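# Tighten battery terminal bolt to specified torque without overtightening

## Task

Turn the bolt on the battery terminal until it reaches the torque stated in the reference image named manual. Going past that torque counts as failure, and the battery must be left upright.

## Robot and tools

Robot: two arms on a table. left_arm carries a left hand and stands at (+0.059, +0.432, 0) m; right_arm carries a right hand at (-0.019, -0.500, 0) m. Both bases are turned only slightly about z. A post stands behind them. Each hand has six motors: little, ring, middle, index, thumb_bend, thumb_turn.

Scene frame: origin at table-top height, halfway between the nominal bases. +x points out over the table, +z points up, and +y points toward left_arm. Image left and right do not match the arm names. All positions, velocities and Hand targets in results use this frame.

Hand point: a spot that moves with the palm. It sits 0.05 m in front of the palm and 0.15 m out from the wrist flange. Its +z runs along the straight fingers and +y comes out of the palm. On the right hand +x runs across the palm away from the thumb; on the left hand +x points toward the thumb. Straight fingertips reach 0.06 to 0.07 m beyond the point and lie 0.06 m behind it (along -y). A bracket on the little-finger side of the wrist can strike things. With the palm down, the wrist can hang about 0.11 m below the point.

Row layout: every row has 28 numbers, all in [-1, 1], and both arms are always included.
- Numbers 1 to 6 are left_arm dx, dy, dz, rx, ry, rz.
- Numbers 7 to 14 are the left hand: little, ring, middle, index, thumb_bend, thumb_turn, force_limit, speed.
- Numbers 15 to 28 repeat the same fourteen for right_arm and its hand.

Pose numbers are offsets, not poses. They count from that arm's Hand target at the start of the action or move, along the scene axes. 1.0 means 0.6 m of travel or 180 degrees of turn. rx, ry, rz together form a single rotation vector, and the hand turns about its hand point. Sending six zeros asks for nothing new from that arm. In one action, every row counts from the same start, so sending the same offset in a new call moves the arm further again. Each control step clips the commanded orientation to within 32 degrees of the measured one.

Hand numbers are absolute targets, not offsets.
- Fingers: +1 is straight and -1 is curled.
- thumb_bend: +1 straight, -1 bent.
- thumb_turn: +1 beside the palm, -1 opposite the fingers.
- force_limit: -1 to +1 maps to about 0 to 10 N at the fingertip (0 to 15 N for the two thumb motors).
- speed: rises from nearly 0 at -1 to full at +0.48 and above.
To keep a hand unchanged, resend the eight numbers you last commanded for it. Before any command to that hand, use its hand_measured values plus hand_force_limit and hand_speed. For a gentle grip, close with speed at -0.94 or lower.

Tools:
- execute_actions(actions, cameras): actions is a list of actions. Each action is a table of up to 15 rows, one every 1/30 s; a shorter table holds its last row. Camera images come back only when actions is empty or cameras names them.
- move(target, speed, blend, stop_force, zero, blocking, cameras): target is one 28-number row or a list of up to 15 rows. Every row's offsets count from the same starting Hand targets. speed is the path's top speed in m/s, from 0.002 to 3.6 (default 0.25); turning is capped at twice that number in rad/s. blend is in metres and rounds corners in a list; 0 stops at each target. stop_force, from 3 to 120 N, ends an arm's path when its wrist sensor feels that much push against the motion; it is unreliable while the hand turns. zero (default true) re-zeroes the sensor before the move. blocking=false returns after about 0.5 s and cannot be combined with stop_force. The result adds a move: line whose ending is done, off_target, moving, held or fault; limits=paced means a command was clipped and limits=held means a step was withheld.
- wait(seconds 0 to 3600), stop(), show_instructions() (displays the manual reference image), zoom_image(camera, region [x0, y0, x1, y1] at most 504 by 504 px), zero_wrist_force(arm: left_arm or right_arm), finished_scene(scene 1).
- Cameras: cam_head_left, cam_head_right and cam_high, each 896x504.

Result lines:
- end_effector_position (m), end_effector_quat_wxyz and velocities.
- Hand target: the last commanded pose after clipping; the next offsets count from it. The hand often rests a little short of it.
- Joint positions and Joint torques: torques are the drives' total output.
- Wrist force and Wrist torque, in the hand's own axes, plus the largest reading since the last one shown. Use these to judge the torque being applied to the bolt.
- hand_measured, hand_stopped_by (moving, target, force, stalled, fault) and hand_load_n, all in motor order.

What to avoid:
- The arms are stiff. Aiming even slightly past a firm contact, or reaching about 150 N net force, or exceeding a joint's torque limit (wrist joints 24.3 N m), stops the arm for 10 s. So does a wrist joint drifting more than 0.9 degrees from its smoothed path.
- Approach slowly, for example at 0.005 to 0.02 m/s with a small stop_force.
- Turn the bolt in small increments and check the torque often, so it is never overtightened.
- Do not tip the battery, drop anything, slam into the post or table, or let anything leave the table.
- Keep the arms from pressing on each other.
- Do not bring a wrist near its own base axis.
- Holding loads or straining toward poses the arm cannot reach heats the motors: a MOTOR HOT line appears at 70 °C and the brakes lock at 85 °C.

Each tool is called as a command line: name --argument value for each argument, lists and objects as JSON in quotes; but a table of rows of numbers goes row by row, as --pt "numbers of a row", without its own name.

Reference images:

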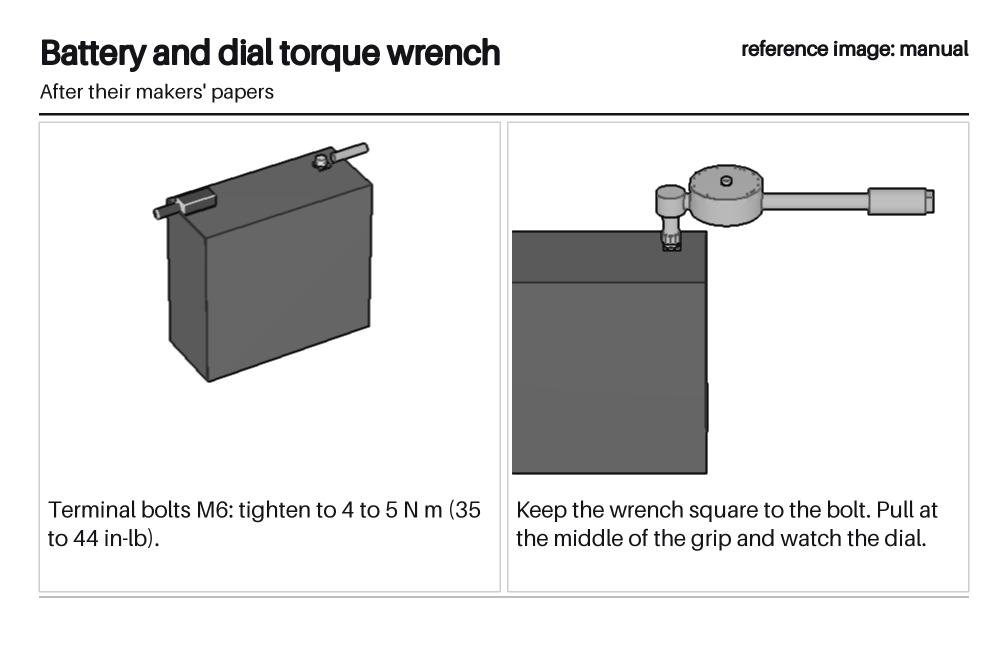

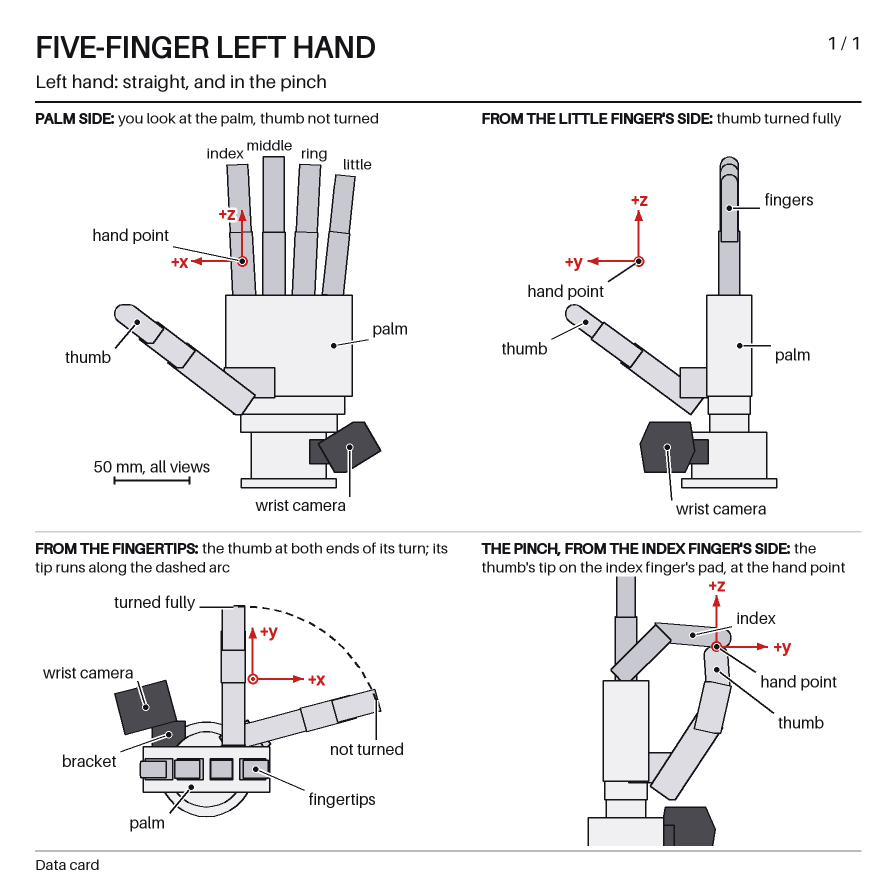

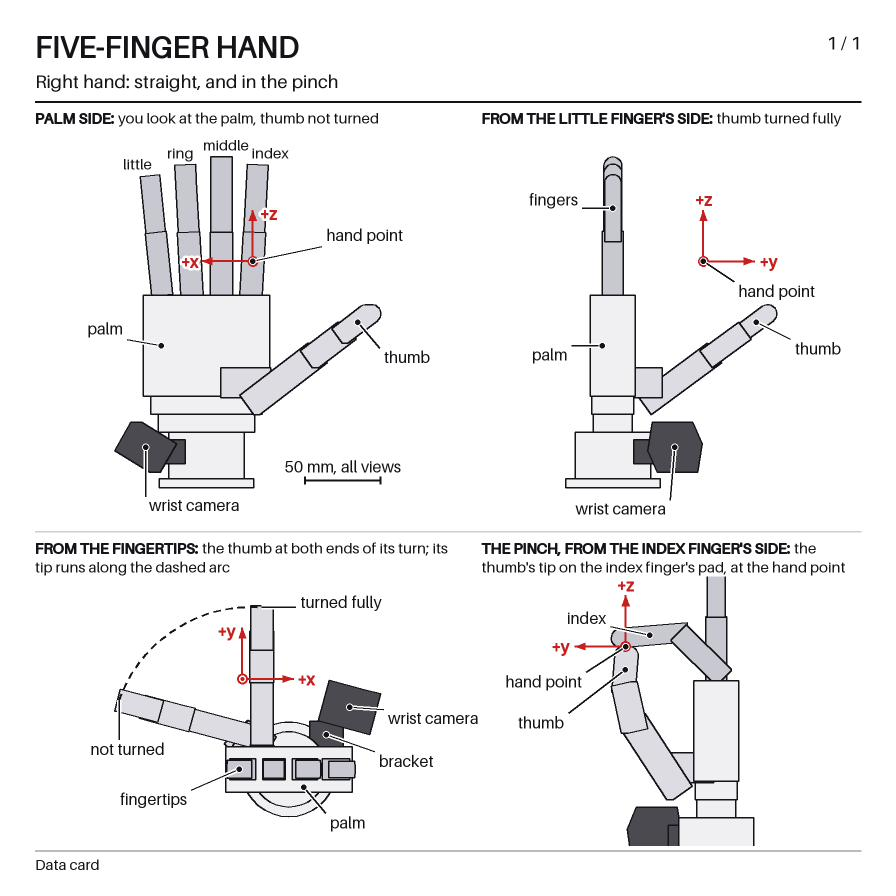

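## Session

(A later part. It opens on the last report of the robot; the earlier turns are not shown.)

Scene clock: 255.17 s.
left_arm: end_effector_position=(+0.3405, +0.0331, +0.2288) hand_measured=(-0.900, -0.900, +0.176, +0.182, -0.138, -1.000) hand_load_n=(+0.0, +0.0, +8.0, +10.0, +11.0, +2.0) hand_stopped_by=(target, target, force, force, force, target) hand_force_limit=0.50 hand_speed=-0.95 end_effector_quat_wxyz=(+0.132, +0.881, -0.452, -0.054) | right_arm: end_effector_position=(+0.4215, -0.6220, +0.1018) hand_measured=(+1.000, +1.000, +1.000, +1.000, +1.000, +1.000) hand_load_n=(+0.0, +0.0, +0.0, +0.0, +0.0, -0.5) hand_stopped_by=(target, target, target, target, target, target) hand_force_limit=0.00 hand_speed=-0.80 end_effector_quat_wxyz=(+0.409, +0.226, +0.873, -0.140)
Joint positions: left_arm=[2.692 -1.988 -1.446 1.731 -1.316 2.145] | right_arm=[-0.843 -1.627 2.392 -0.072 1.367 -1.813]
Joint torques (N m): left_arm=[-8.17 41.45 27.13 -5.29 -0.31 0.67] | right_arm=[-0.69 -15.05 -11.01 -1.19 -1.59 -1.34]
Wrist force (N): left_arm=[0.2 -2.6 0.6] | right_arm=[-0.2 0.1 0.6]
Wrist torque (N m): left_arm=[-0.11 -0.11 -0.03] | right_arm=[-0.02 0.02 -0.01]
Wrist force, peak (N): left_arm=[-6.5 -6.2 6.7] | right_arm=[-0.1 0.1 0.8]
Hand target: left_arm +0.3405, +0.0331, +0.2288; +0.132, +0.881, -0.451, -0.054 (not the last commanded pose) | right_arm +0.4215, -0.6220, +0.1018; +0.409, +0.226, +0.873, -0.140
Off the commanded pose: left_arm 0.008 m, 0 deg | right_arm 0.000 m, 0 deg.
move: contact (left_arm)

move --target '[-0.0052,-0.0036,0,0,0,-0.0222,-0.9,-0.9,-0.5,-0.5,-0.7,-1,0.5,-0.95,0,0,0,0,0,0,1,1,1,1,1,1,0,-0.8]' --speed 0.02 --cameras '["cam_head_left","cam_head_right"]'

zoom_image --camera "cam_head_left" --region '[436, 338, 486, 382]'

zoom_image --camera "cam_head_right" --region '[416, 338, 466, 382]'

Scene clock: 257.87 s.
left_arm: end_effector_position=(+0.3374, +0.0310, +0.2288) hand_measured=(-0.900, -0.900, +0.176, +0.182, -0.138, -1.000) hand_load_n=(+0.0, +0.0, +8.5, +10.5, +10.5, +1.5) hand_stopped_by=(target, target, force, force, force, target) hand_force_limit=0.50 hand_speed=-0.95 end_effector_quat_wxyz=(+0.130, +0.865, -0.482, -0.058) | right_arm: end_effector_position=(+0.4215, -0.6220, +0.1018) hand_measured=(+1.000, +1.000, +1.000, +1.000, +1.000, +1.000) hand_load_n=(+0.0, +0.0, +0.0, +0.0, +0.0, +0.0) hand_stopped_by=(target, target, target, target, target, target) hand_force_limit=0.00 hand_speed=-0.80 end_effector_quat_wxyz=(+0.409, +0.226, +0.873, -0.140)
Joint positions: left_arm=[2.679 -2.008 -1.421 1.711 -1.324 2.202] | right_arm=[-0.843 -1.627 2.392 -0.072 1.367 -1.813]
Joint torques (N m): left_arm=[-9.39 26.57 30.05 -4.67 0.22 1.34] | right_arm=[2.4 -15.25 -11.04 -1.17 -1.58 -1.13]
Wrist force (N): left_arm=[-7.6 -5.4 4.2] | right_arm=[-0.1 0.1 0.6]
Wrist torque (N m): left_arm=[-0.31 -0.29 -0.07] | right_arm=[-0.02 0.00 0.00]
Wrist force, peak (N): left_arm=[-8.6 -5.7 5.2] | right_arm=[-0.2 0.4 0.7]
Hand target: left_arm +0.3374, +0.0309, +0.2288; +0.130, +0.864, -0.482, -0.058 | right_arm +0.4215, -0.6220, +0.1018; +0.409, +0.226, +0.873, -0.140
Off the commanded pose: left_arm 0.000 m, 0 deg | right_arm 0.000 m, 0 deg.
move: done

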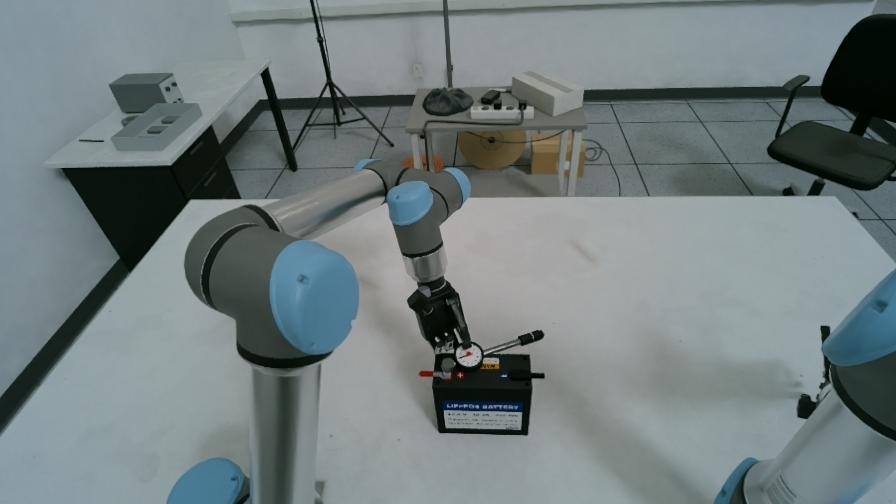

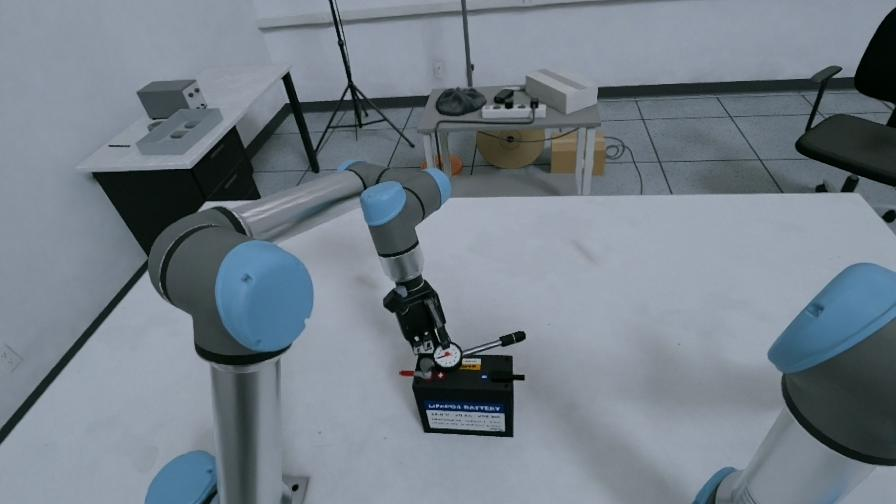

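Scaled by 10.080 from the camera's image (finer frame: 1280x720).

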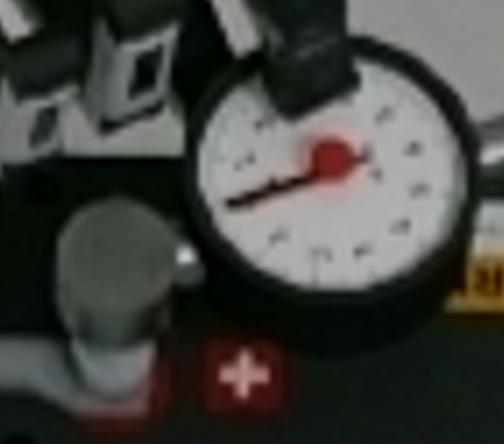

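Scaled by 10.080 from the camera's image (finer frame: 1280x720).

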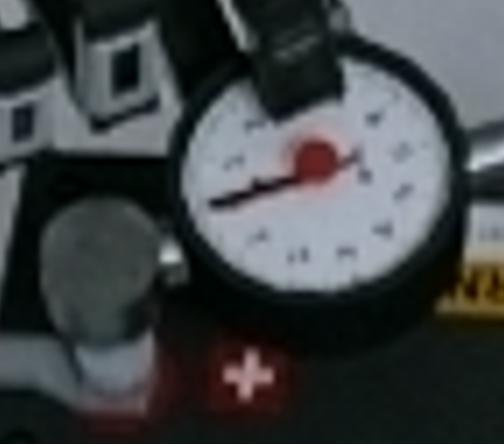

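move --target '[-0.0006,0.0010,0,0,0,0,-0.9,-0.9,-0.5,-0.5,-0.7,-1,0.5,-0.95,0,0,0,0,0,0,1,1,1,1,1,1,0,-0.8]' --speed 0.01

Scene clock: 259.10 s.
left_arm: end_effector_position=(+0.3371, +0.0315, +0.2289) hand_measured=(-0.900, -0.900, +0.176, +0.182, -0.138, -1.000) hand_load_n=(+0.0, +0.0, +7.5, +9.0, +11.0, +1.5) hand_stopped_by=(target, target, force, force, force, target) hand_force_limit=0.50 hand_speed=-0.95 end_effector_quat_wxyz=(+0.130, +0.864, -0.482, -0.058) | right_arm: end_effector_position=(+0.4215, -0.6220, +0.1018) hand_measured=(+1.000, +1.000, +1.000, +1.000, +1.000, +1.000) hand_load_n=(+0.0, +0.0, +0.0, +0.0, +0.0, -0.5) hand_stopped_by=(target, target, target, target, target, target) hand_force_limit=0.00 hand_speed=-0.80 end_effector_quat_wxyz=(+0.409, +0.226, +0.873, -0.140)
Joint positions: left_arm=[2.68 -2.006 -1.423 1.711 -1.324 2.204] | right_arm=[-0.843 -1.627 2.392 -0.072 1.367 -1.813]
Joint torques (N m): left_arm=[11.01 40.81 7.28 -0.93 -2.76 1.78] | right_arm=[-0.38 -15.09 -10.96 -1.3 -1.58 -1.46]
Wrist force (N): left_arm=[7.1 -1.2 -2.0] | right_arm=[0.0 0.1 0.6]
Wrist torque (N m): left_arm=[0.04 -0.20 0.07] | right_arm=[-0.02 -0.01 0.00]
Wrist force, peak (N): left_arm=[-8.0 -5.8 5.2] | right_arm=[-0.3 0.1 0.8]
Hand target: left_arm +0.3371, +0.0315, +0.2288; +0.130, +0.864, -0.482, -0.058 | right_arm +0.4215, -0.6220, +0.1018; +0.409, +0.226, +0.873, -0.140
Off the commanded pose: left_arm 0.000 m, 0 deg | right_arm 0.000 m, 0 deg.
move: done

move --target '[0.0003,-0.0005,0,0,0,0,-0.9,-0.9,-0.5,-0.5,-0.7,-1,0.5,-0.95,0,0,0,0,0,0,1,1,1,1,1,1,0,-0.8]' --speed 0.01

Scene clock: 259.87 s.
left_arm: end_effector_position=(+0.3373, +0.0313, +0.2288) hand_measured=(-0.900, -0.900, +0.176, +0.182, -0.138, -1.000) hand_load_n=(+0.0, +0.0, +8.0, +10.0, +10.5, +1.5) hand_stopped_by=(target, target, force, force, force, target) hand_force_limit=0.50 hand_speed=-0.95 end_effector_quat_wxyz=(+0.130, +0.865, -0.482, -0.058) | right_arm: end_effector_position=(+0.4215, -0.6220, +0.1018) hand_measured=(+1.000, +1.000, +1.000, +1.000, +1.000, +1.000) hand_load_n=(+0.0, +0.0, +0.0, +0.0, +0.0, +0.0) hand_stopped_by=(target, target, target, target, target, target) hand_force_limit=0.00 hand_speed=-0.80 end_effector_quat_wxyz=(+0.409, +0.226, +0.873, -0.140)
Joint positions: left_arm=[2.68 -2.007 -1.422 1.711 -1.324 2.203] | right_arm=[-0.843 -1.627 2.392 -0.072 1.367 -1.813]
Joint torques (N m): left_arm=[-8.16 25.79 27.53 -5.24 -0.98 -1.47] | right_arm=[2.03 -16.78 -10.85 -1.2 -1.8 -1.2]
Wrist force (N): left_arm=[-0.8 -2.4 1.7] | right_arm=[-0.1 0.3 0.6]
Wrist torque (N m): left_arm=[-0.21 -0.07 -0.05] | right_arm=[0.02 0.02 0.00]
Wrist force, peak (N): left_arm=[8.0 -0.9 -2.8] | right_arm=[-0.3 0.3 0.8]
Hand target: left_arm +0.3372, +0.0312, +0.2288; +0.130, +0.864, -0.482, -0.058 | right_arm +0.4215, -0.6220, +0.1018; +0.409, +0.226, +0.873, -0.140
Off the commanded pose: left_arm 0.000 m, 0 deg | right_arm 0.000 m, 0 deg.
move: done

move --target '[-0.00287,-0.00149,0,0,0,-0.0111,-0.9,-0.9,-0.5,-0.5,-0.7,-1,0.5,-0.95,0,0,0,0,0,0,1,1,1,1,1,1,0,-0.8]' --speed 0.01

move --target '[-0.0029,-0.0014,0,0,0,-0.0111,-0.9,-0.9,-0.5,-0.5,-0.7,-1,0.5,-0.95,0,0,0,0,0,0,1,1,1,1,1,1,0,-0.8]' --speed 0.01 --cameras '["cam_head_left","cam_head_right"]'

zoom_image --camera "cam_head_left" --region '[436, 338, 486, 382]'

Scene clock: 262.17 s.
left_arm: end_effector_position=(+0.3355, +0.0304, +0.2288) hand_measured=(-0.900, -0.900, +0.176, +0.182, -0.138, -1.000) hand_load_n=(+0.0, +0.0, +8.5, +10.5, +10.0, +1.5) hand_stopped_by=(target, target, force, force, force, target) hand_force_limit=0.50 hand_speed=-0.95 end_effector_quat_wxyz=(+0.129, +0.856, -0.497, -0.061) | right_arm: end_effector_position=(+0.4215, -0.6220, +0.1018) hand_measured=(+1.000, +1.000, +1.000, +1.000, +1.000, +1.000) hand_load_n=(+0.0, +0.0, +0.0, +0.0, +0.0, -0.5) hand_stopped_by=(target, target, target, target, target, target) hand_force_limit=0.00 hand_speed=-0.80 end_effector_quat_wxyz=(+0.409, +0.226, +0.873, -0.140)
Joint positions: left_arm=[2.673 -2.017 -1.41 1.701 -1.328 2.232] | right_arm=[-0.843 -1.627 2.392 -0.072 1.367 -1.813]
Joint torques (N m): left_arm=[-8.78 26.24 29.93 -4.62 -0.65 1.27] | right_arm=[0.46 -15.47 -9.97 -1.15 -1.77 -1.39]
Wrist force (N): left_arm=[-6.0 -3.5 4.2] | right_arm=[0.0 0.4 0.5]
Wrist torque (N m): left_arm=[-0.34 -0.16 -0.15] | right_arm=[0.03 -0.01 0.01]
Wrist force, peak (N): left_arm=[-6.3 -3.4 4.7] | right_arm=[0.0 0.1 0.9]
Hand target: left_arm +0.3355, +0.0303, +0.2288; +0.129, +0.856, -0.497, -0.061 | right_arm +0.4215, -0.6220, +0.1018; +0.409, +0.226, +0.873, -0.140
Off the commanded pose: left_arm 0.000 m, 0 deg | right_arm 0.000 m, 0 deg.
move: done

Scene clock: 264.17 s.
left_arm: end_effector_position=(+0.3338, +0.0295, +0.2288) hand_measured=(-0.900, -0.900, +0.176, +0.182, -0.138, -1.000) hand_load_n=(+0.0, +0.0, +8.5, +10.5, +10.5, +1.5) hand_stopped_by=(target, target, force, force, force, target) hand_force_limit=0.50 hand_speed=-0.95 end_effector_quat_wxyz=(+0.128, +0.847, -0.512, -0.063) end_effector_velocity=(+0.000, +0.000, +0.000) end_effector_angular_velocity=(+0.000, +0.000, -0.005) | right_arm: end_effector_position=(+0.4215, -0.6220, +0.1018) hand_measured=(+1.000, +1.000, +1.000, +1.000, +1.000, +1.000) hand_load_n=(+0.0, +0.0, +0.0, +0.0, +0.0, +0.0) hand_stopped_by=(target, target, target, target, target, target) hand_force_limit=0.00 hand_speed=-0.80 end_effector_quat_wxyz=(+0.409, +0.226, +0.873, -0.140)
Joint positions: left_arm=[2.666 -2.026 -1.397 1.692 -1.333 2.26] | right_arm=[-0.843 -1.627 2.392 -0.072 1.367 -1.813]
Joint velocities: left_arm=[0 -0.001 0.002 -0.002 -0.001 0.005] | right_arm=[within noise]
Joint torques (N m): left_arm=[-9 27.46 30.76 -4.56 0.16 1.19] | right_arm=[1.36 -15.07 -11.05 -1.19 -1.49 -1.47]
Wrist force (N): left_arm=[-8.1 -5.0 5.2] | right_arm=[0.0 0.3 0.8]
Wrist torque (N m): left_arm=[-0.37 -0.24 -0.12] | right_arm=[0.00 0.00 0.01]
Wrist force, peak (N): left_arm=[-8.3 -4.8 5.4] | right_arm=[-0.2 0.4 0.8]
Hand target: left_arm +0.3338, +0.0295, +0.2288; +0.128, +0.847, -0.512, -0.063 | right_arm +0.4215, -0.6220, +0.1018; +0.409, +0.226, +0.873, -0.140
Off the commanded pose: left_arm 0.000 m, 0 deg | right_arm 0.000 m, 0 deg.
move: done

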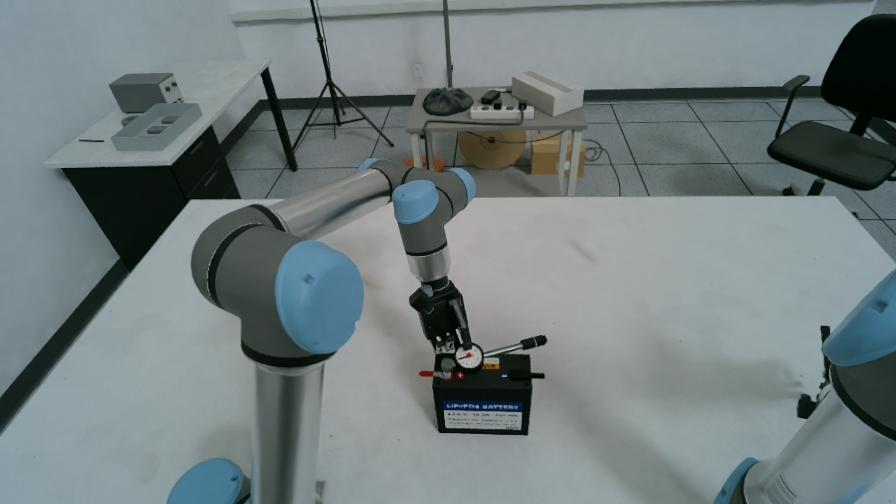

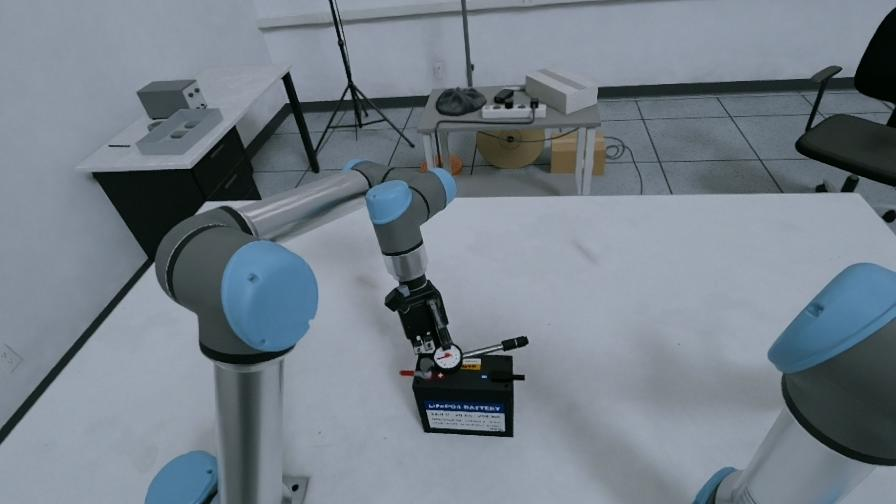

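Scaled by 10.080 from the camera's image (finer frame: 1280x720).

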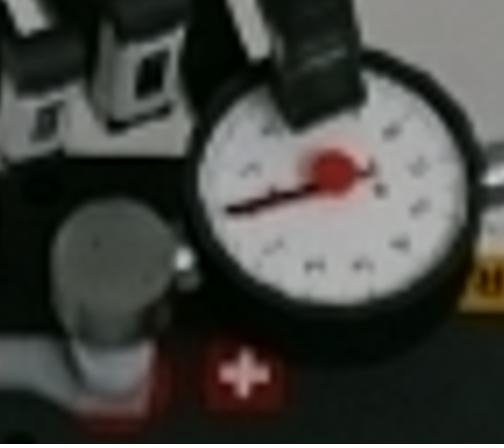

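move --pt "-0.0003 0.0005 0 0 0 0 -0.9 -0.9 -0.5 -0.5 -0.7 -1 0.5 -0.95 0 0 0 0 0 0 1 1 1 1 1 1 0 -0.8" --pt "-0.0063 -0.0018 0 0 0 -0.0222 -0.9 -0.9 -0.5 -0.5 -0.7 -1 0.5 -0.95 0 0 0 0 0 0 1 1 1 1 1 1 0 -0.8" --speed 0.01

move --target '[0,0,-0.015,0,0,0,-0.9,-0.9,-0.5,-0.5,-0.7,-1,0.5,-0.95,0,0,0,0,0,0,1,1,1,1,1,1,0,-0.8]' --speed 0.006 --stop_force 5 --zero false

Scene clock: 269.47 s.
left_arm: end_effector_position=(+0.3300, +0.0284, +0.2288) hand_measured=(-0.900, -0.900, +0.176, +0.182, -0.138, -1.000) hand_load_n=(+0.0, +0.0, +9.0, +11.5, +10.5, +2.0) hand_stopped_by=(target, target, force, force, force, target) hand_force_limit=0.50 hand_speed=-0.95 end_effector_quat_wxyz=(+0.126, +0.829, -0.541, -0.067) | right_arm: end_effector_position=(+0.4215, -0.6220, +0.1018) hand_measured=(+1.000, +1.000, +1.000, +1.000, +1.000, +1.000) hand_load_n=(+0.0, +0.0, +0.0, +0.0, +0.0, +0.0) hand_stopped_by=(target, target, target, target, target, target) hand_force_limit=0.00 hand_speed=-0.80 end_effector_quat_wxyz=(+0.409, +0.226, +0.873, -0.140)
Joint positions: left_arm=[2.653 -2.043 -1.375 1.673 -1.342 2.317] | right_arm=[-0.843 -1.627 2.392 -0.072 1.367 -1.813]
Joint torques (N m): left_arm=[-12 27.38 27.03 -5.62 0.59 1.58] | right_arm=[2.29 -16.32 -10.83 -1.45 -1.73 -1.19]
Wrist force (N): left_arm=[-5.8 -10.5 1.2] | right_arm=[-0.1 0.1 0.7]
Wrist torque (N m): left_arm=[-0.32 -0.14 -0.13] | right_arm=[-0.03 0.01 0.00]
Wrist force, peak (N): left_arm=[-5.5 -10.7 1.6] | right_arm=[-0.3 0.5 0.6]
Hand target: left_arm +0.3300, +0.0284, +0.2288; +0.126, +0.829, -0.541, -0.067 | right_arm +0.4215, -0.6220, +0.1018; +0.409, +0.226, +0.873, -0.140
Off the commanded pose: left_arm 0.000 m, 0 deg | right_arm 0.000 m, 0 deg.
move: done

Scene clock: 270.70 s.
left_arm: end_effector_position=(+0.3300, +0.0284, +0.2285) hand_measured=(-0.900, -0.900, +0.176, +0.182, -0.138, -1.000) hand_load_n=(+0.0, +0.0, +8.5, +11.5, +11.0, +2.5) hand_stopped_by=(target, target, force, force, force, target) hand_force_limit=0.50 hand_speed=-0.95 end_effector_quat_wxyz=(+0.126, +0.829, -0.541, -0.067) | right_arm: end_effector_position=(+0.4215, -0.6220, +0.1018) hand_measured=(+1.000, +1.000, +1.000, +1.000, +1.000, +1.000) hand_load_n=(+0.0, +0.0, +0.0, +0.0, +0.0, +0.0) hand_stopped_by=(target, target, target, target, target, target) hand_force_limit=0.00 hand_speed=-0.80 end_effector_quat_wxyz=(+0.409, +0.226, +0.873, -0.140)
Joint positions: left_arm=[2.652 -2.043 -1.376 1.674 -1.342 2.317] | right_arm=[-0.843 -1.627 2.392 -0.072 1.367 -1.813]
Joint torques (N m): left_arm=[-6.98 42.42 25.54 -6.16 0.25 0.67] | right_arm=[1.96 -16.52 -9.44 -1.29 -1.51 -1.35]
Wrist force (N): left_arm=[1.2 -7.9 -0.9] | right_arm=[-0.4 0.2 0.4]
Wrist torque (N m): left_arm=[-0.12 -0.18 -0.05] | right_arm=[0.01 0.05 -0.02]
Wrist force, peak (N): left_arm=[-5.8 -10.7 1.6] | right_arm=[0.1 0.3 0.8]
Hand target: left_arm +0.3300, +0.0284, +0.2285; +0.126, +0.829, -0.541, -0.067 (not the last commanded pose) | right_arm +0.4215, -0.6220, +0.1018; +0.409, +0.226, +0.873, -0.140
Off the commanded pose: left_arm 0.009 m, 0 deg | right_arm 0.000 m, 0 deg.
move: contact (left_arm)

wait --seconds 0.1 --cameras '["cam_head_left","cam_head_right"]'

zoom_image --camera "cam_head_left" --region '[436, 338, 486, 382]'

zoom_image --camera "cam_head_right" --region '[416, 338, 466, 382]'

Scene clock: 271.20 s.
left_arm: end_effector_position=(+0.3300, +0.0284, +0.2285) hand_measured=(-0.900, -0.900, +0.176, +0.182, -0.138, -1.000) hand_load_n=(+0.0, +0.0, +8.5, +11.5, +11.0, +3.0) hand_stopped_by=(target, target, force, force, force, target) hand_force_limit=0.50 hand_speed=-0.95 end_effector_quat_wxyz=(+0.126, +0.829, -0.541, -0.067) | right_arm: end_effector_position=(+0.4215, -0.6220, +0.1018) hand_measured=(+1.000, +1.000, +1.000, +1.000, +1.000, +1.000) hand_load_n=(+0.0, +0.0, +0.0, +0.0, +0.0, +0.0) hand_stopped_by=(target, target, target, target, target, target) hand_force_limit=0.00 hand_speed=-0.80 end_effector_quat_wxyz=(+0.409, +0.226, +0.873, -0.140)
Joint positions: left_arm=[2.652 -2.043 -1.376 1.674 -1.342 2.317] | right_arm=[-0.843 -1.627 2.392 -0.072 1.367 -1.813]
Joint torques (N m): left_arm=[-4.29 42.88 26.01 -6.17 0.25 0.14] | right_arm=[2.27 -16.13 -9.93 -1.27 -1.82 -1.18]
Wrist force (N): left_arm=[1.2 -7.8 -0.9] | right_arm=[-0.1 0.2 0.5]
Wrist torque (N m): left_arm=[-0.10 -0.18 -0.06] | right_arm=[0.00 0.01 0.00]
Wrist force, peak (N): left_arm=[1.2 -8.1 -0.9] | right_arm=[-0.1 0.3 0.7]
Hand target: left_arm +0.3300, +0.0284, +0.2285; +0.126, +0.829, -0.541, -0.067 (not the last commanded pose) | right_arm +0.4215, -0.6220, +0.1018; +0.409, +0.226, +0.873, -0.140
Off the commanded pose: left_arm 0.009 m, 0 deg | right_arm 0.000 m, 0 deg.
wait: 0.10 s; at rest from the start

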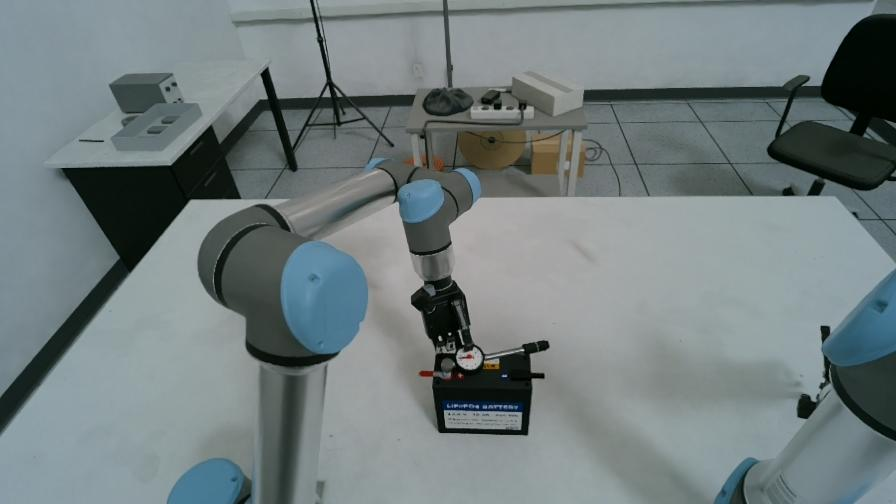

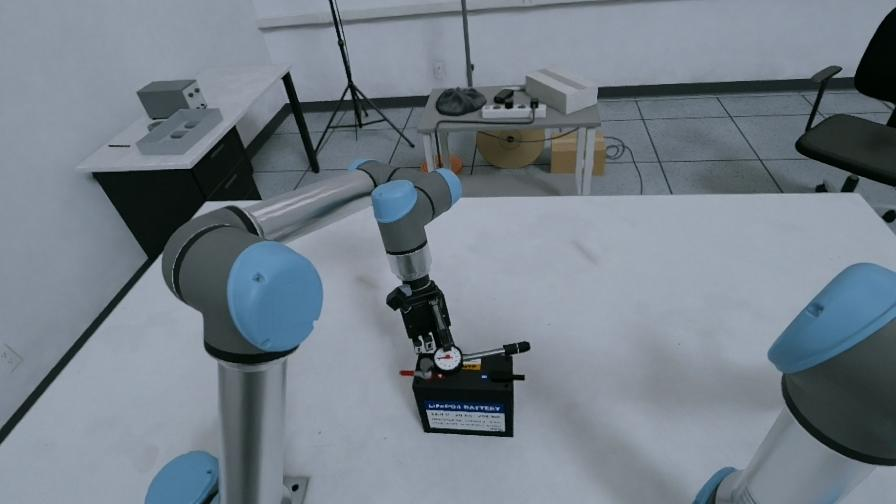

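Scaled by 10.080 from the camera's image (finer frame: 1280x720).

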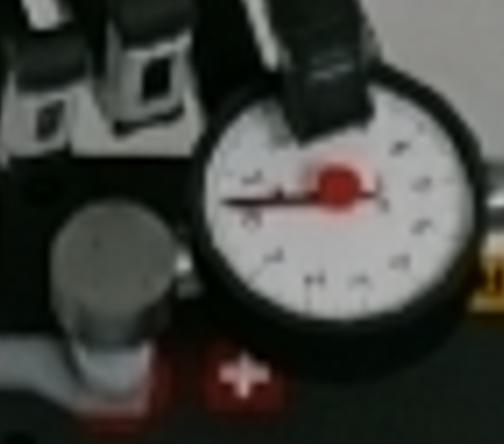

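Scaled by 10.080 from the camera's image (finer frame: 1280x720).

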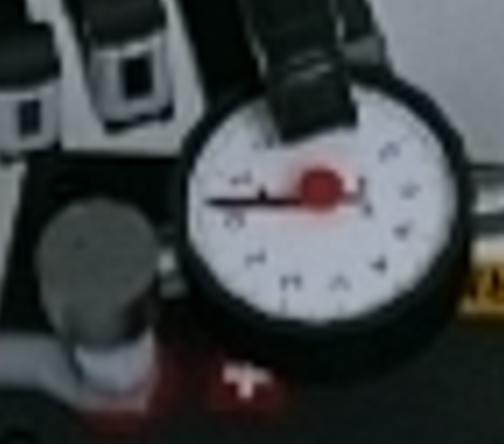

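move --target '[-0.0031,-0.0010,0,0,0,-0.0111,-0.9,-0.9,-0.5,-0.5,-0.7,-1,0.5,-0.95,0,0,0,0,0,0,1,1,1,1,1,1,0,-0.8]' --speed 0.01 --cameras '["cam_head_left","cam_head_right"]'

zoom_image --camera "cam_head_left" --region '[450, 338, 486, 374]'

zoom_image --camera "cam_head_right" --region '[430, 338, 466, 374]'

Scene clock: 278.37 s.
left_arm: end_effector_position=(+0.3282, +0.0278, +0.2285) hand_measured=(-0.900, -0.900, +0.176, +0.182, -0.138, -1.000) hand_load_n=(+0.0, +0.0, +9.0, +12.5, +11.0, +2.0) hand_stopped_by=(target, target, force, force, force, target) hand_force_limit=0.50 hand_speed=-0.95 end_effector_quat_wxyz=(+0.125, +0.819, -0.555, -0.070) | right_arm: end_effector_position=(+0.4215, -0.6220, +0.1018) hand_measured=(+1.000, +1.000, +1.000, +1.000, +1.000, +1.000) hand_load_n=(+0.0, +0.0, +0.0, +0.0, +0.0, +0.0) hand_stopped_by=(target, target, target, target, target, target) hand_force_limit=0.00 hand_speed=-0.80 end_effector_quat_wxyz=(+0.409, +0.226, +0.873, -0.140)
Joint positions: left_arm=[2.645 -2.052 -1.364 1.665 -1.347 2.345] | right_arm=[-0.843 -1.627 2.392 -0.072 1.367 -1.813]
Joint torques (N m): left_arm=[-12.8 27.15 26.47 -5.86 0 1.68] | right_arm=[1.14 -15.75 -10.61 -1.07 -1.66 -1.22]
Wrist force (N): left_arm=[-3.2 -11.0 -1.8] | right_arm=[0.0 0.4 0.6]
Wrist torque (N m): left_arm=[-0.20 -0.19 -0.11] | right_arm=[0.03 -0.01 0.01]
Wrist force, peak (N): left_arm=[-3.2 -11.0 -1.8] | right_arm=[0.1 0.5 0.8]
Hand target: left_arm +0.3282, +0.0278, +0.2285; +0.125, +0.819, -0.555, -0.070 | right_arm +0.4215, -0.6220, +0.1018; +0.409, +0.226, +0.873, -0.140
Off the commanded pose: left_arm 0.000 m, 0 deg | right_arm 0.000 m, 0 deg.
move: done

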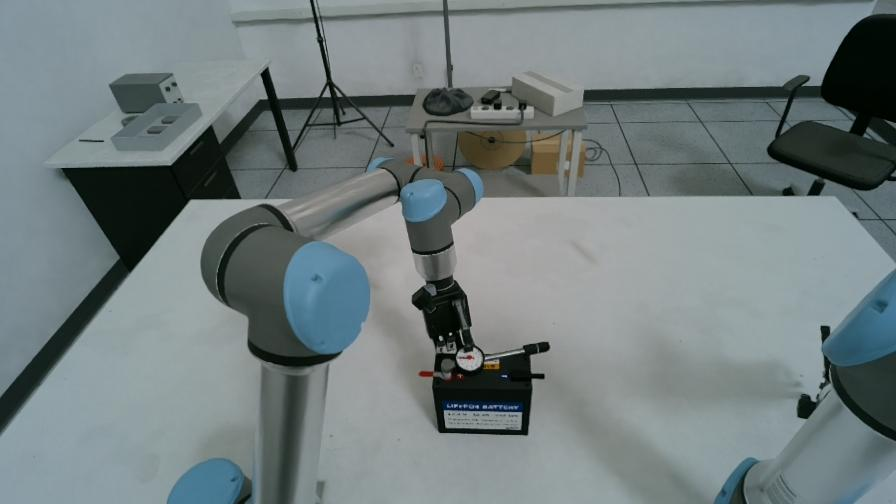

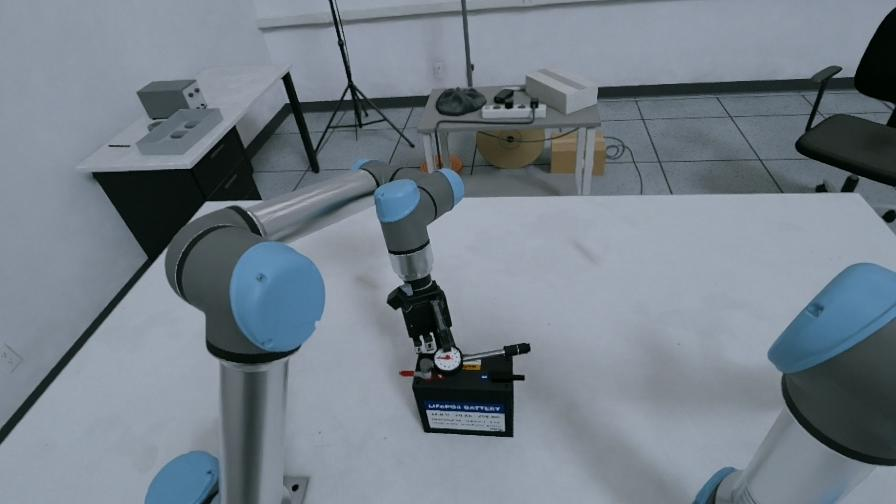

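Scaled by 14.000 from the camera's image (finer frame: 1280x720).

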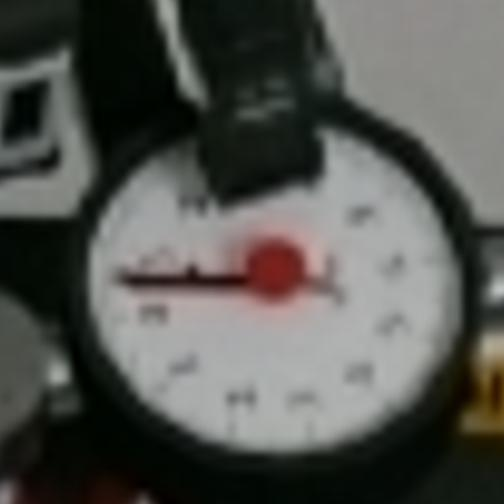

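Scaled by 14.000 from the camera's image (finer frame: 1280x720).

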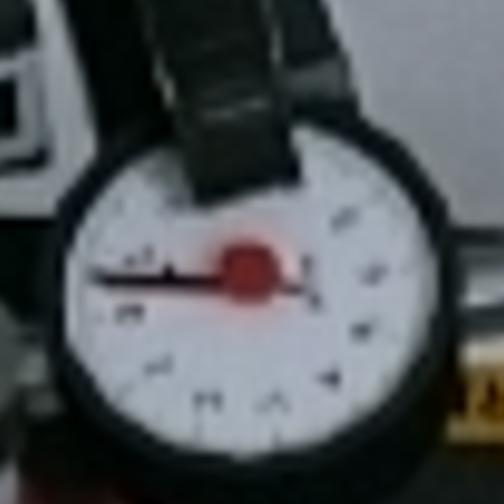

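wait --seconds 0.05 --cameras '["all"]'

zoom_image --camera "cam_high" --region '[420, 80, 510, 130]'

zoom_image --camera "cam_head_left" --region '[430, 330, 560, 390]'

zoom_image --camera "cam_head_right" --region '[410, 330, 540, 390]'

Scene clock: 281.10 s.
left_arm: end_effector_position=(+0.3282, +0.0278, +0.2285) hand_measured=(-0.900, -0.900, +0.176, +0.182, -0.138, -1.000) hand_load_n=(+0.0, +0.0, +8.5, +12.5, +11.0, +1.5) hand_stopped_by=(target, target, force, force, force, target) hand_force_limit=0.50 hand_speed=-0.95 end_effector_quat_wxyz=(+0.125, +0.819, -0.555, -0.070) | right_arm: end_effector_position=(+0.4215, -0.6220, +0.1018) hand_measured=(+1.000, +1.000, +1.000, +1.000, +1.000, +1.000) hand_load_n=(+0.0, +0.0, +0.0, +0.0, +0.0, +0.0) hand_stopped_by=(target, target, target, target, target, target) hand_force_limit=0.00 hand_speed=-0.80 end_effector_quat_wxyz=(+0.409, +0.226, +0.873, -0.140)
Joint positions: left_arm=[2.645 -2.052 -1.364 1.665 -1.347 2.345] | right_arm=[-0.843 -1.627 2.392 -0.072 1.367 -1.813]
Joint torques (N m): left_arm=[-12.31 26.34 26.14 -5.89 -0.02 1.74] | right_arm=[1.36 -15.58 -9.65 -1.48 -1.8 -1.25]
Wrist force (N): left_arm=[-3.1 -10.8 -1.7] | right_arm=[-0.2 0.3 0.5]
Wrist torque (N m): left_arm=[-0.18 -0.19 -0.09] | right_arm=[0.02 0.03 0.00]
Wrist force, peak (N): left_arm=[-3.4 -11.0 -1.7] | right_arm=[-0.2 0.3 0.9]
Hand target: left_arm +0.3282, +0.0278, +0.2285; +0.125, +0.819, -0.555, -0.070 | right_arm +0.4215, -0.6220, +0.1018; +0.409, +0.226, +0.873, -0.140
Off the commanded pose: left_arm 0.000 m, 0 deg | right_arm 0.000 m, 0 deg.
wait: 0.07 s; at rest from the start

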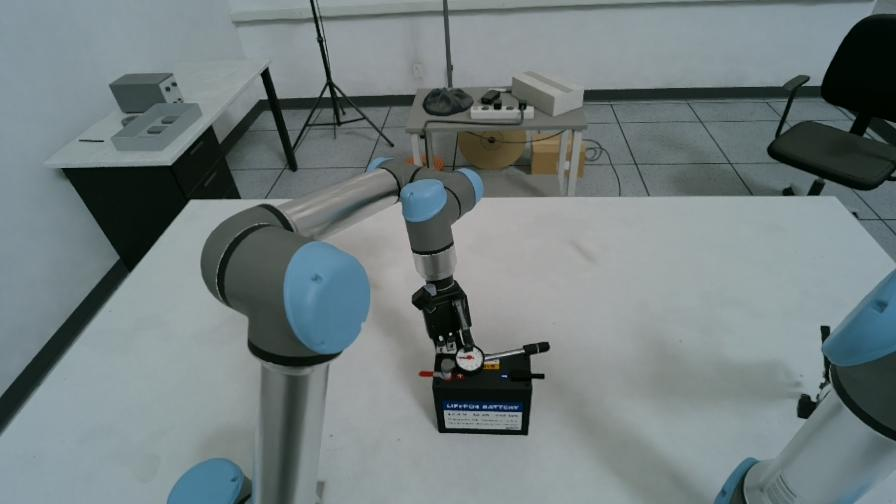

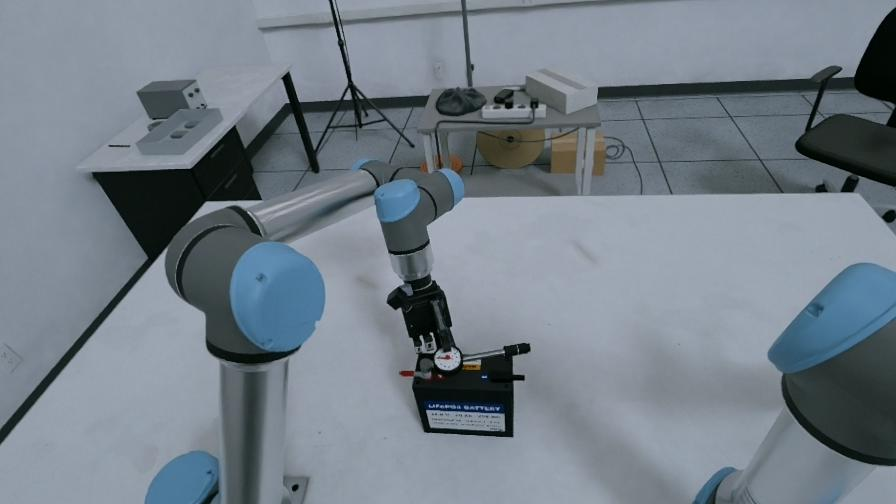

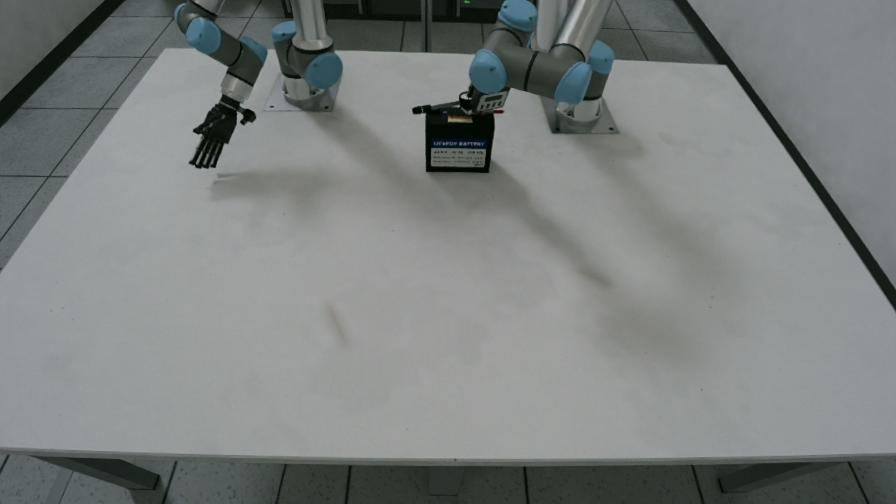

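Scaled by 5.600 from the camera's image (finer frame: 1280x720).

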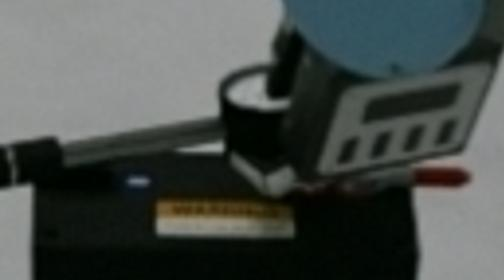

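Scaled by 3.877 from the camera's image (finer frame: 1280x720).

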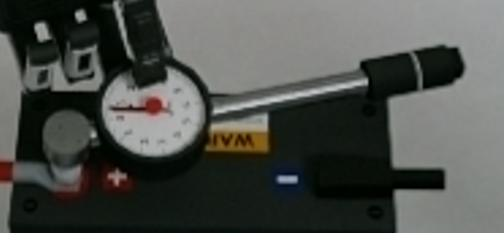

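Scaled by 3.877 from the camera's image (finer frame: 1280x720).

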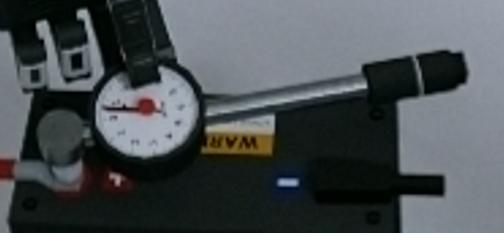

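move --target '[-0.0032,-0.0005,0,0,0,-0.0111,-0.9,-0.9,-0.5,-0.5,-0.7,-1,0.5,-0.95,0,0,0,0,0,0,1,1,1,1,1,1,0,-0.8]' --speed 0.01

move --target '[-0.0031,-0.0006,0,0,0,-0.0111,-0.9,-0.9,-0.5,-0.5,-0.7,-1,0.5,-0.95,0,0,0,0,0,0,1,1,1,1,1,1,0,-0.8]' --speed 0.01 --cameras '["cam_head_left","cam_head_right"]'

zoom_image --camera "cam_head_left" --region '[430, 338, 486, 386]'

zoom_image --camera "cam_head_right" --region '[430, 338, 466, 374]'

Scene clock: 289.77 s.
left_arm: end_effector_position=(+0.3263, +0.0275, +0.2285) hand_measured=(-0.900, -0.900, +0.176, +0.182, -0.138, -1.000) hand_load_n=(+0.0, +0.0, +8.5, +13.0, +11.5, +0.5) hand_stopped_by=(target, target, force, force, force, target) hand_force_limit=0.50 hand_speed=-0.95 end_effector_quat_wxyz=(+0.124, +0.810, -0.569, -0.072) | right_arm: end_effector_position=(+0.4215, -0.6220, +0.1018) hand_measured=(+1.000, +1.000, +1.000, +1.000, +1.000, +1.000) hand_load_n=(+0.0, +0.0, +0.0, +0.0, +0.0, +0.0) hand_stopped_by=(target, target, target, target, target, target) hand_force_limit=0.00 hand_speed=-0.80 end_effector_quat_wxyz=(+0.409, +0.226, +0.873, -0.140)
Joint positions: left_arm=[2.639 -2.06 -1.354 1.656 -1.352 2.373] | right_arm=[-0.843 -1.627 2.392 -0.072 1.367 -1.813]
Joint torques (N m): left_arm=[-11.7 26.58 24.79 -6.06 -0.59 2.07] | right_arm=[-0.13 -14.52 -10.8 -1.59 -1.58 -1.12]
Wrist force (N): left_arm=[-1.0 -9.4 -2.9] | right_arm=[-0.2 0.2 0.6]
Wrist torque (N m): left_arm=[-0.06 -0.25 -0.10] | right_arm=[0.00 0.02 0.00]
Wrist force, peak (N): left_arm=[-3.5 -11.0 -1.7] | right_arm=[-0.2 0.2 0.9]
Hand target: left_arm +0.3262, +0.0275, +0.2285; +0.123, +0.809, -0.570, -0.072 | right_arm +0.4215, -0.6220, +0.1018; +0.409, +0.226, +0.873, -0.140
Off the commanded pose: left_arm 0.000 m, 0 deg | right_arm 0.000 m, 0 deg.
move: done

Scene clock: 291.77 s.
left_arm: end_effector_position=(+0.3244, +0.0272, +0.2285) hand_measured=(-0.900, -0.900, +0.176, +0.182, -0.138, -1.000) hand_load_n=(+0.0, +0.0, +9.0, +14.5, +12.5, +0.0) hand_stopped_by=(target, target, force, force, force, target) hand_force_limit=0.50 hand_speed=-0.95 end_effector_quat_wxyz=(+0.122, +0.800, -0.583, -0.074) | right_arm: end_effector_position=(+0.4215, -0.6220, +0.1018) hand_measured=(+1.000, +1.000, +1.000, +1.000, +1.000, +1.000) hand_load_n=(+0.0, +0.0, +0.0, +0.0, +0.0, +0.0) hand_stopped_by=(target, target, target, target, target, target) hand_force_limit=0.00 hand_speed=-0.80 end_effector_quat_wxyz=(+0.409, +0.226, +0.873, -0.140)
Joint positions: left_arm=[2.631 -2.068 -1.343 1.647 -1.357 2.401] | right_arm=[-0.843 -1.627 2.392 -0.072 1.367 -1.813]
Joint torques (N m): left_arm=[-12.56 26.7 26.44 -5.85 -0.31 1.69] | right_arm=[0.69 -16.28 -11.52 -1.65 -1.87 -1.31]
Wrist force (N): left_arm=[-2.4 -10.3 -2.7] | right_arm=[-0.2 0.3 0.9]
Wrist torque (N m): left_arm=[-0.09 -0.19 -0.15] | right_arm=[0.00 0.01 0.00]
Wrist force, peak (N): left_arm=[-2.4 -10.3 -2.7] | right_arm=[-0.3 0.2 0.9]
Hand target: left_arm +0.3244, +0.0272, +0.2285; +0.122, +0.799, -0.584, -0.074 | right_arm +0.4215, -0.6220, +0.1018; +0.409, +0.226, +0.873, -0.140
Off the commanded pose: left_arm 0.000 m, 0 deg | right_arm 0.000 m, 0 deg.
move: done

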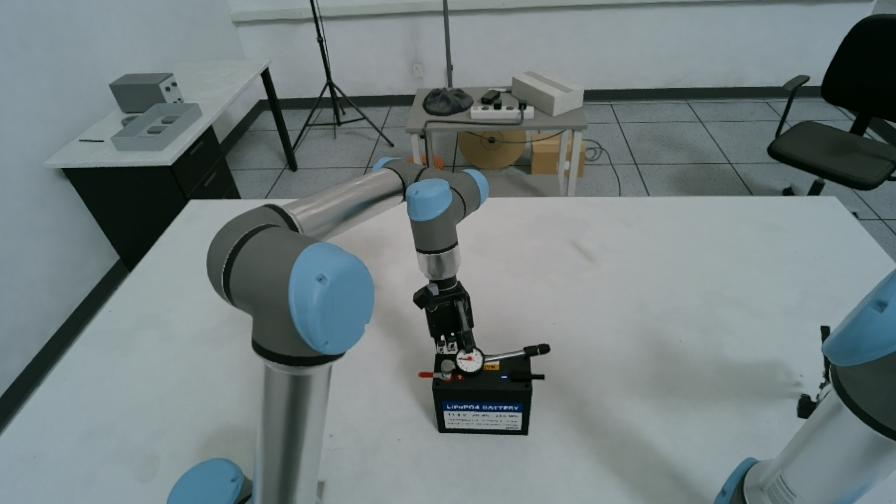

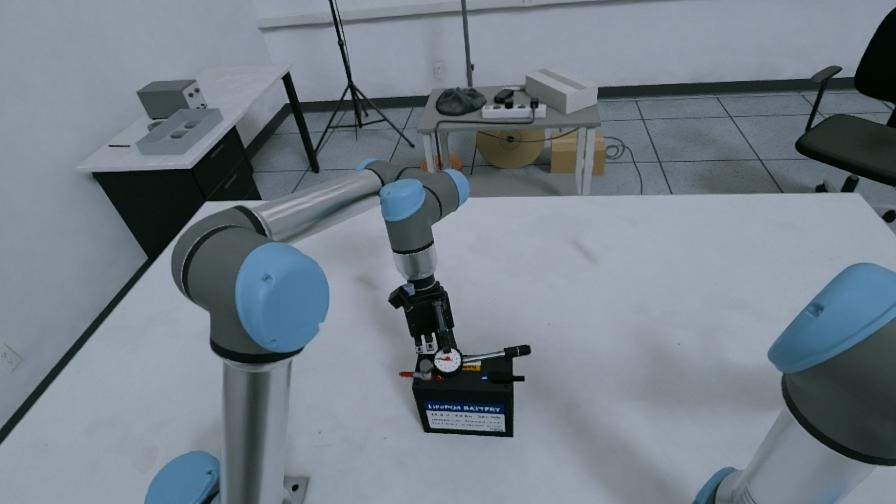

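Scaled by 9.000 from the camera's image (finer frame: 1280x720).

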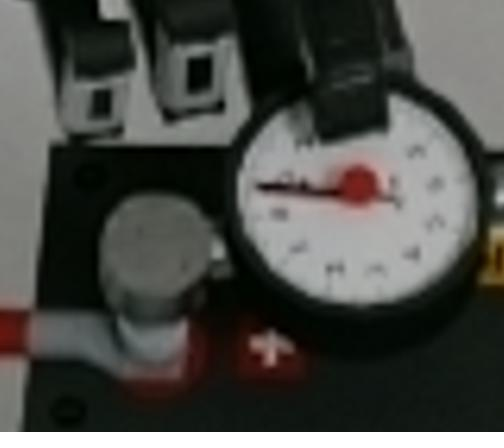

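Scaled by 14.000 from the camera's image (finer frame: 1280x720).

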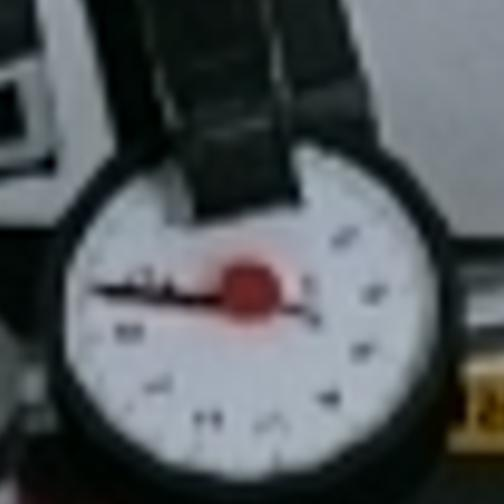

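zoom_image --camera "cam_head_left" --region '[500, 330, 560, 370]'

zoom_image --camera "cam_head_right" --region '[480, 330, 540, 370]'

Scaled by 8.400 from the camera's image (finer frame: 1280x720).

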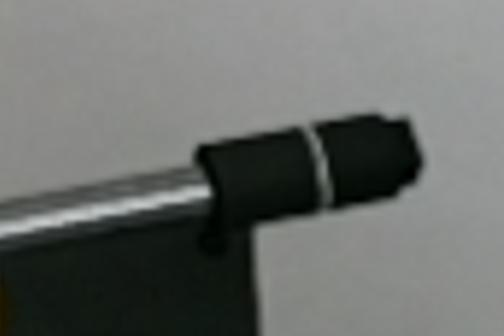

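Scaled by 8.400 from the camera's image (finer frame: 1280x720).

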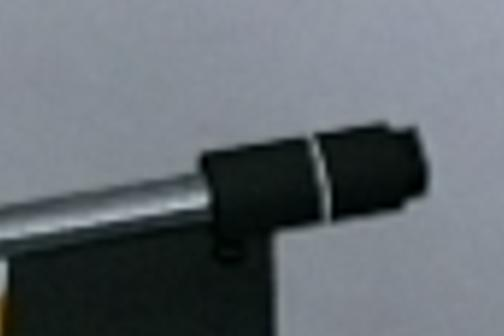

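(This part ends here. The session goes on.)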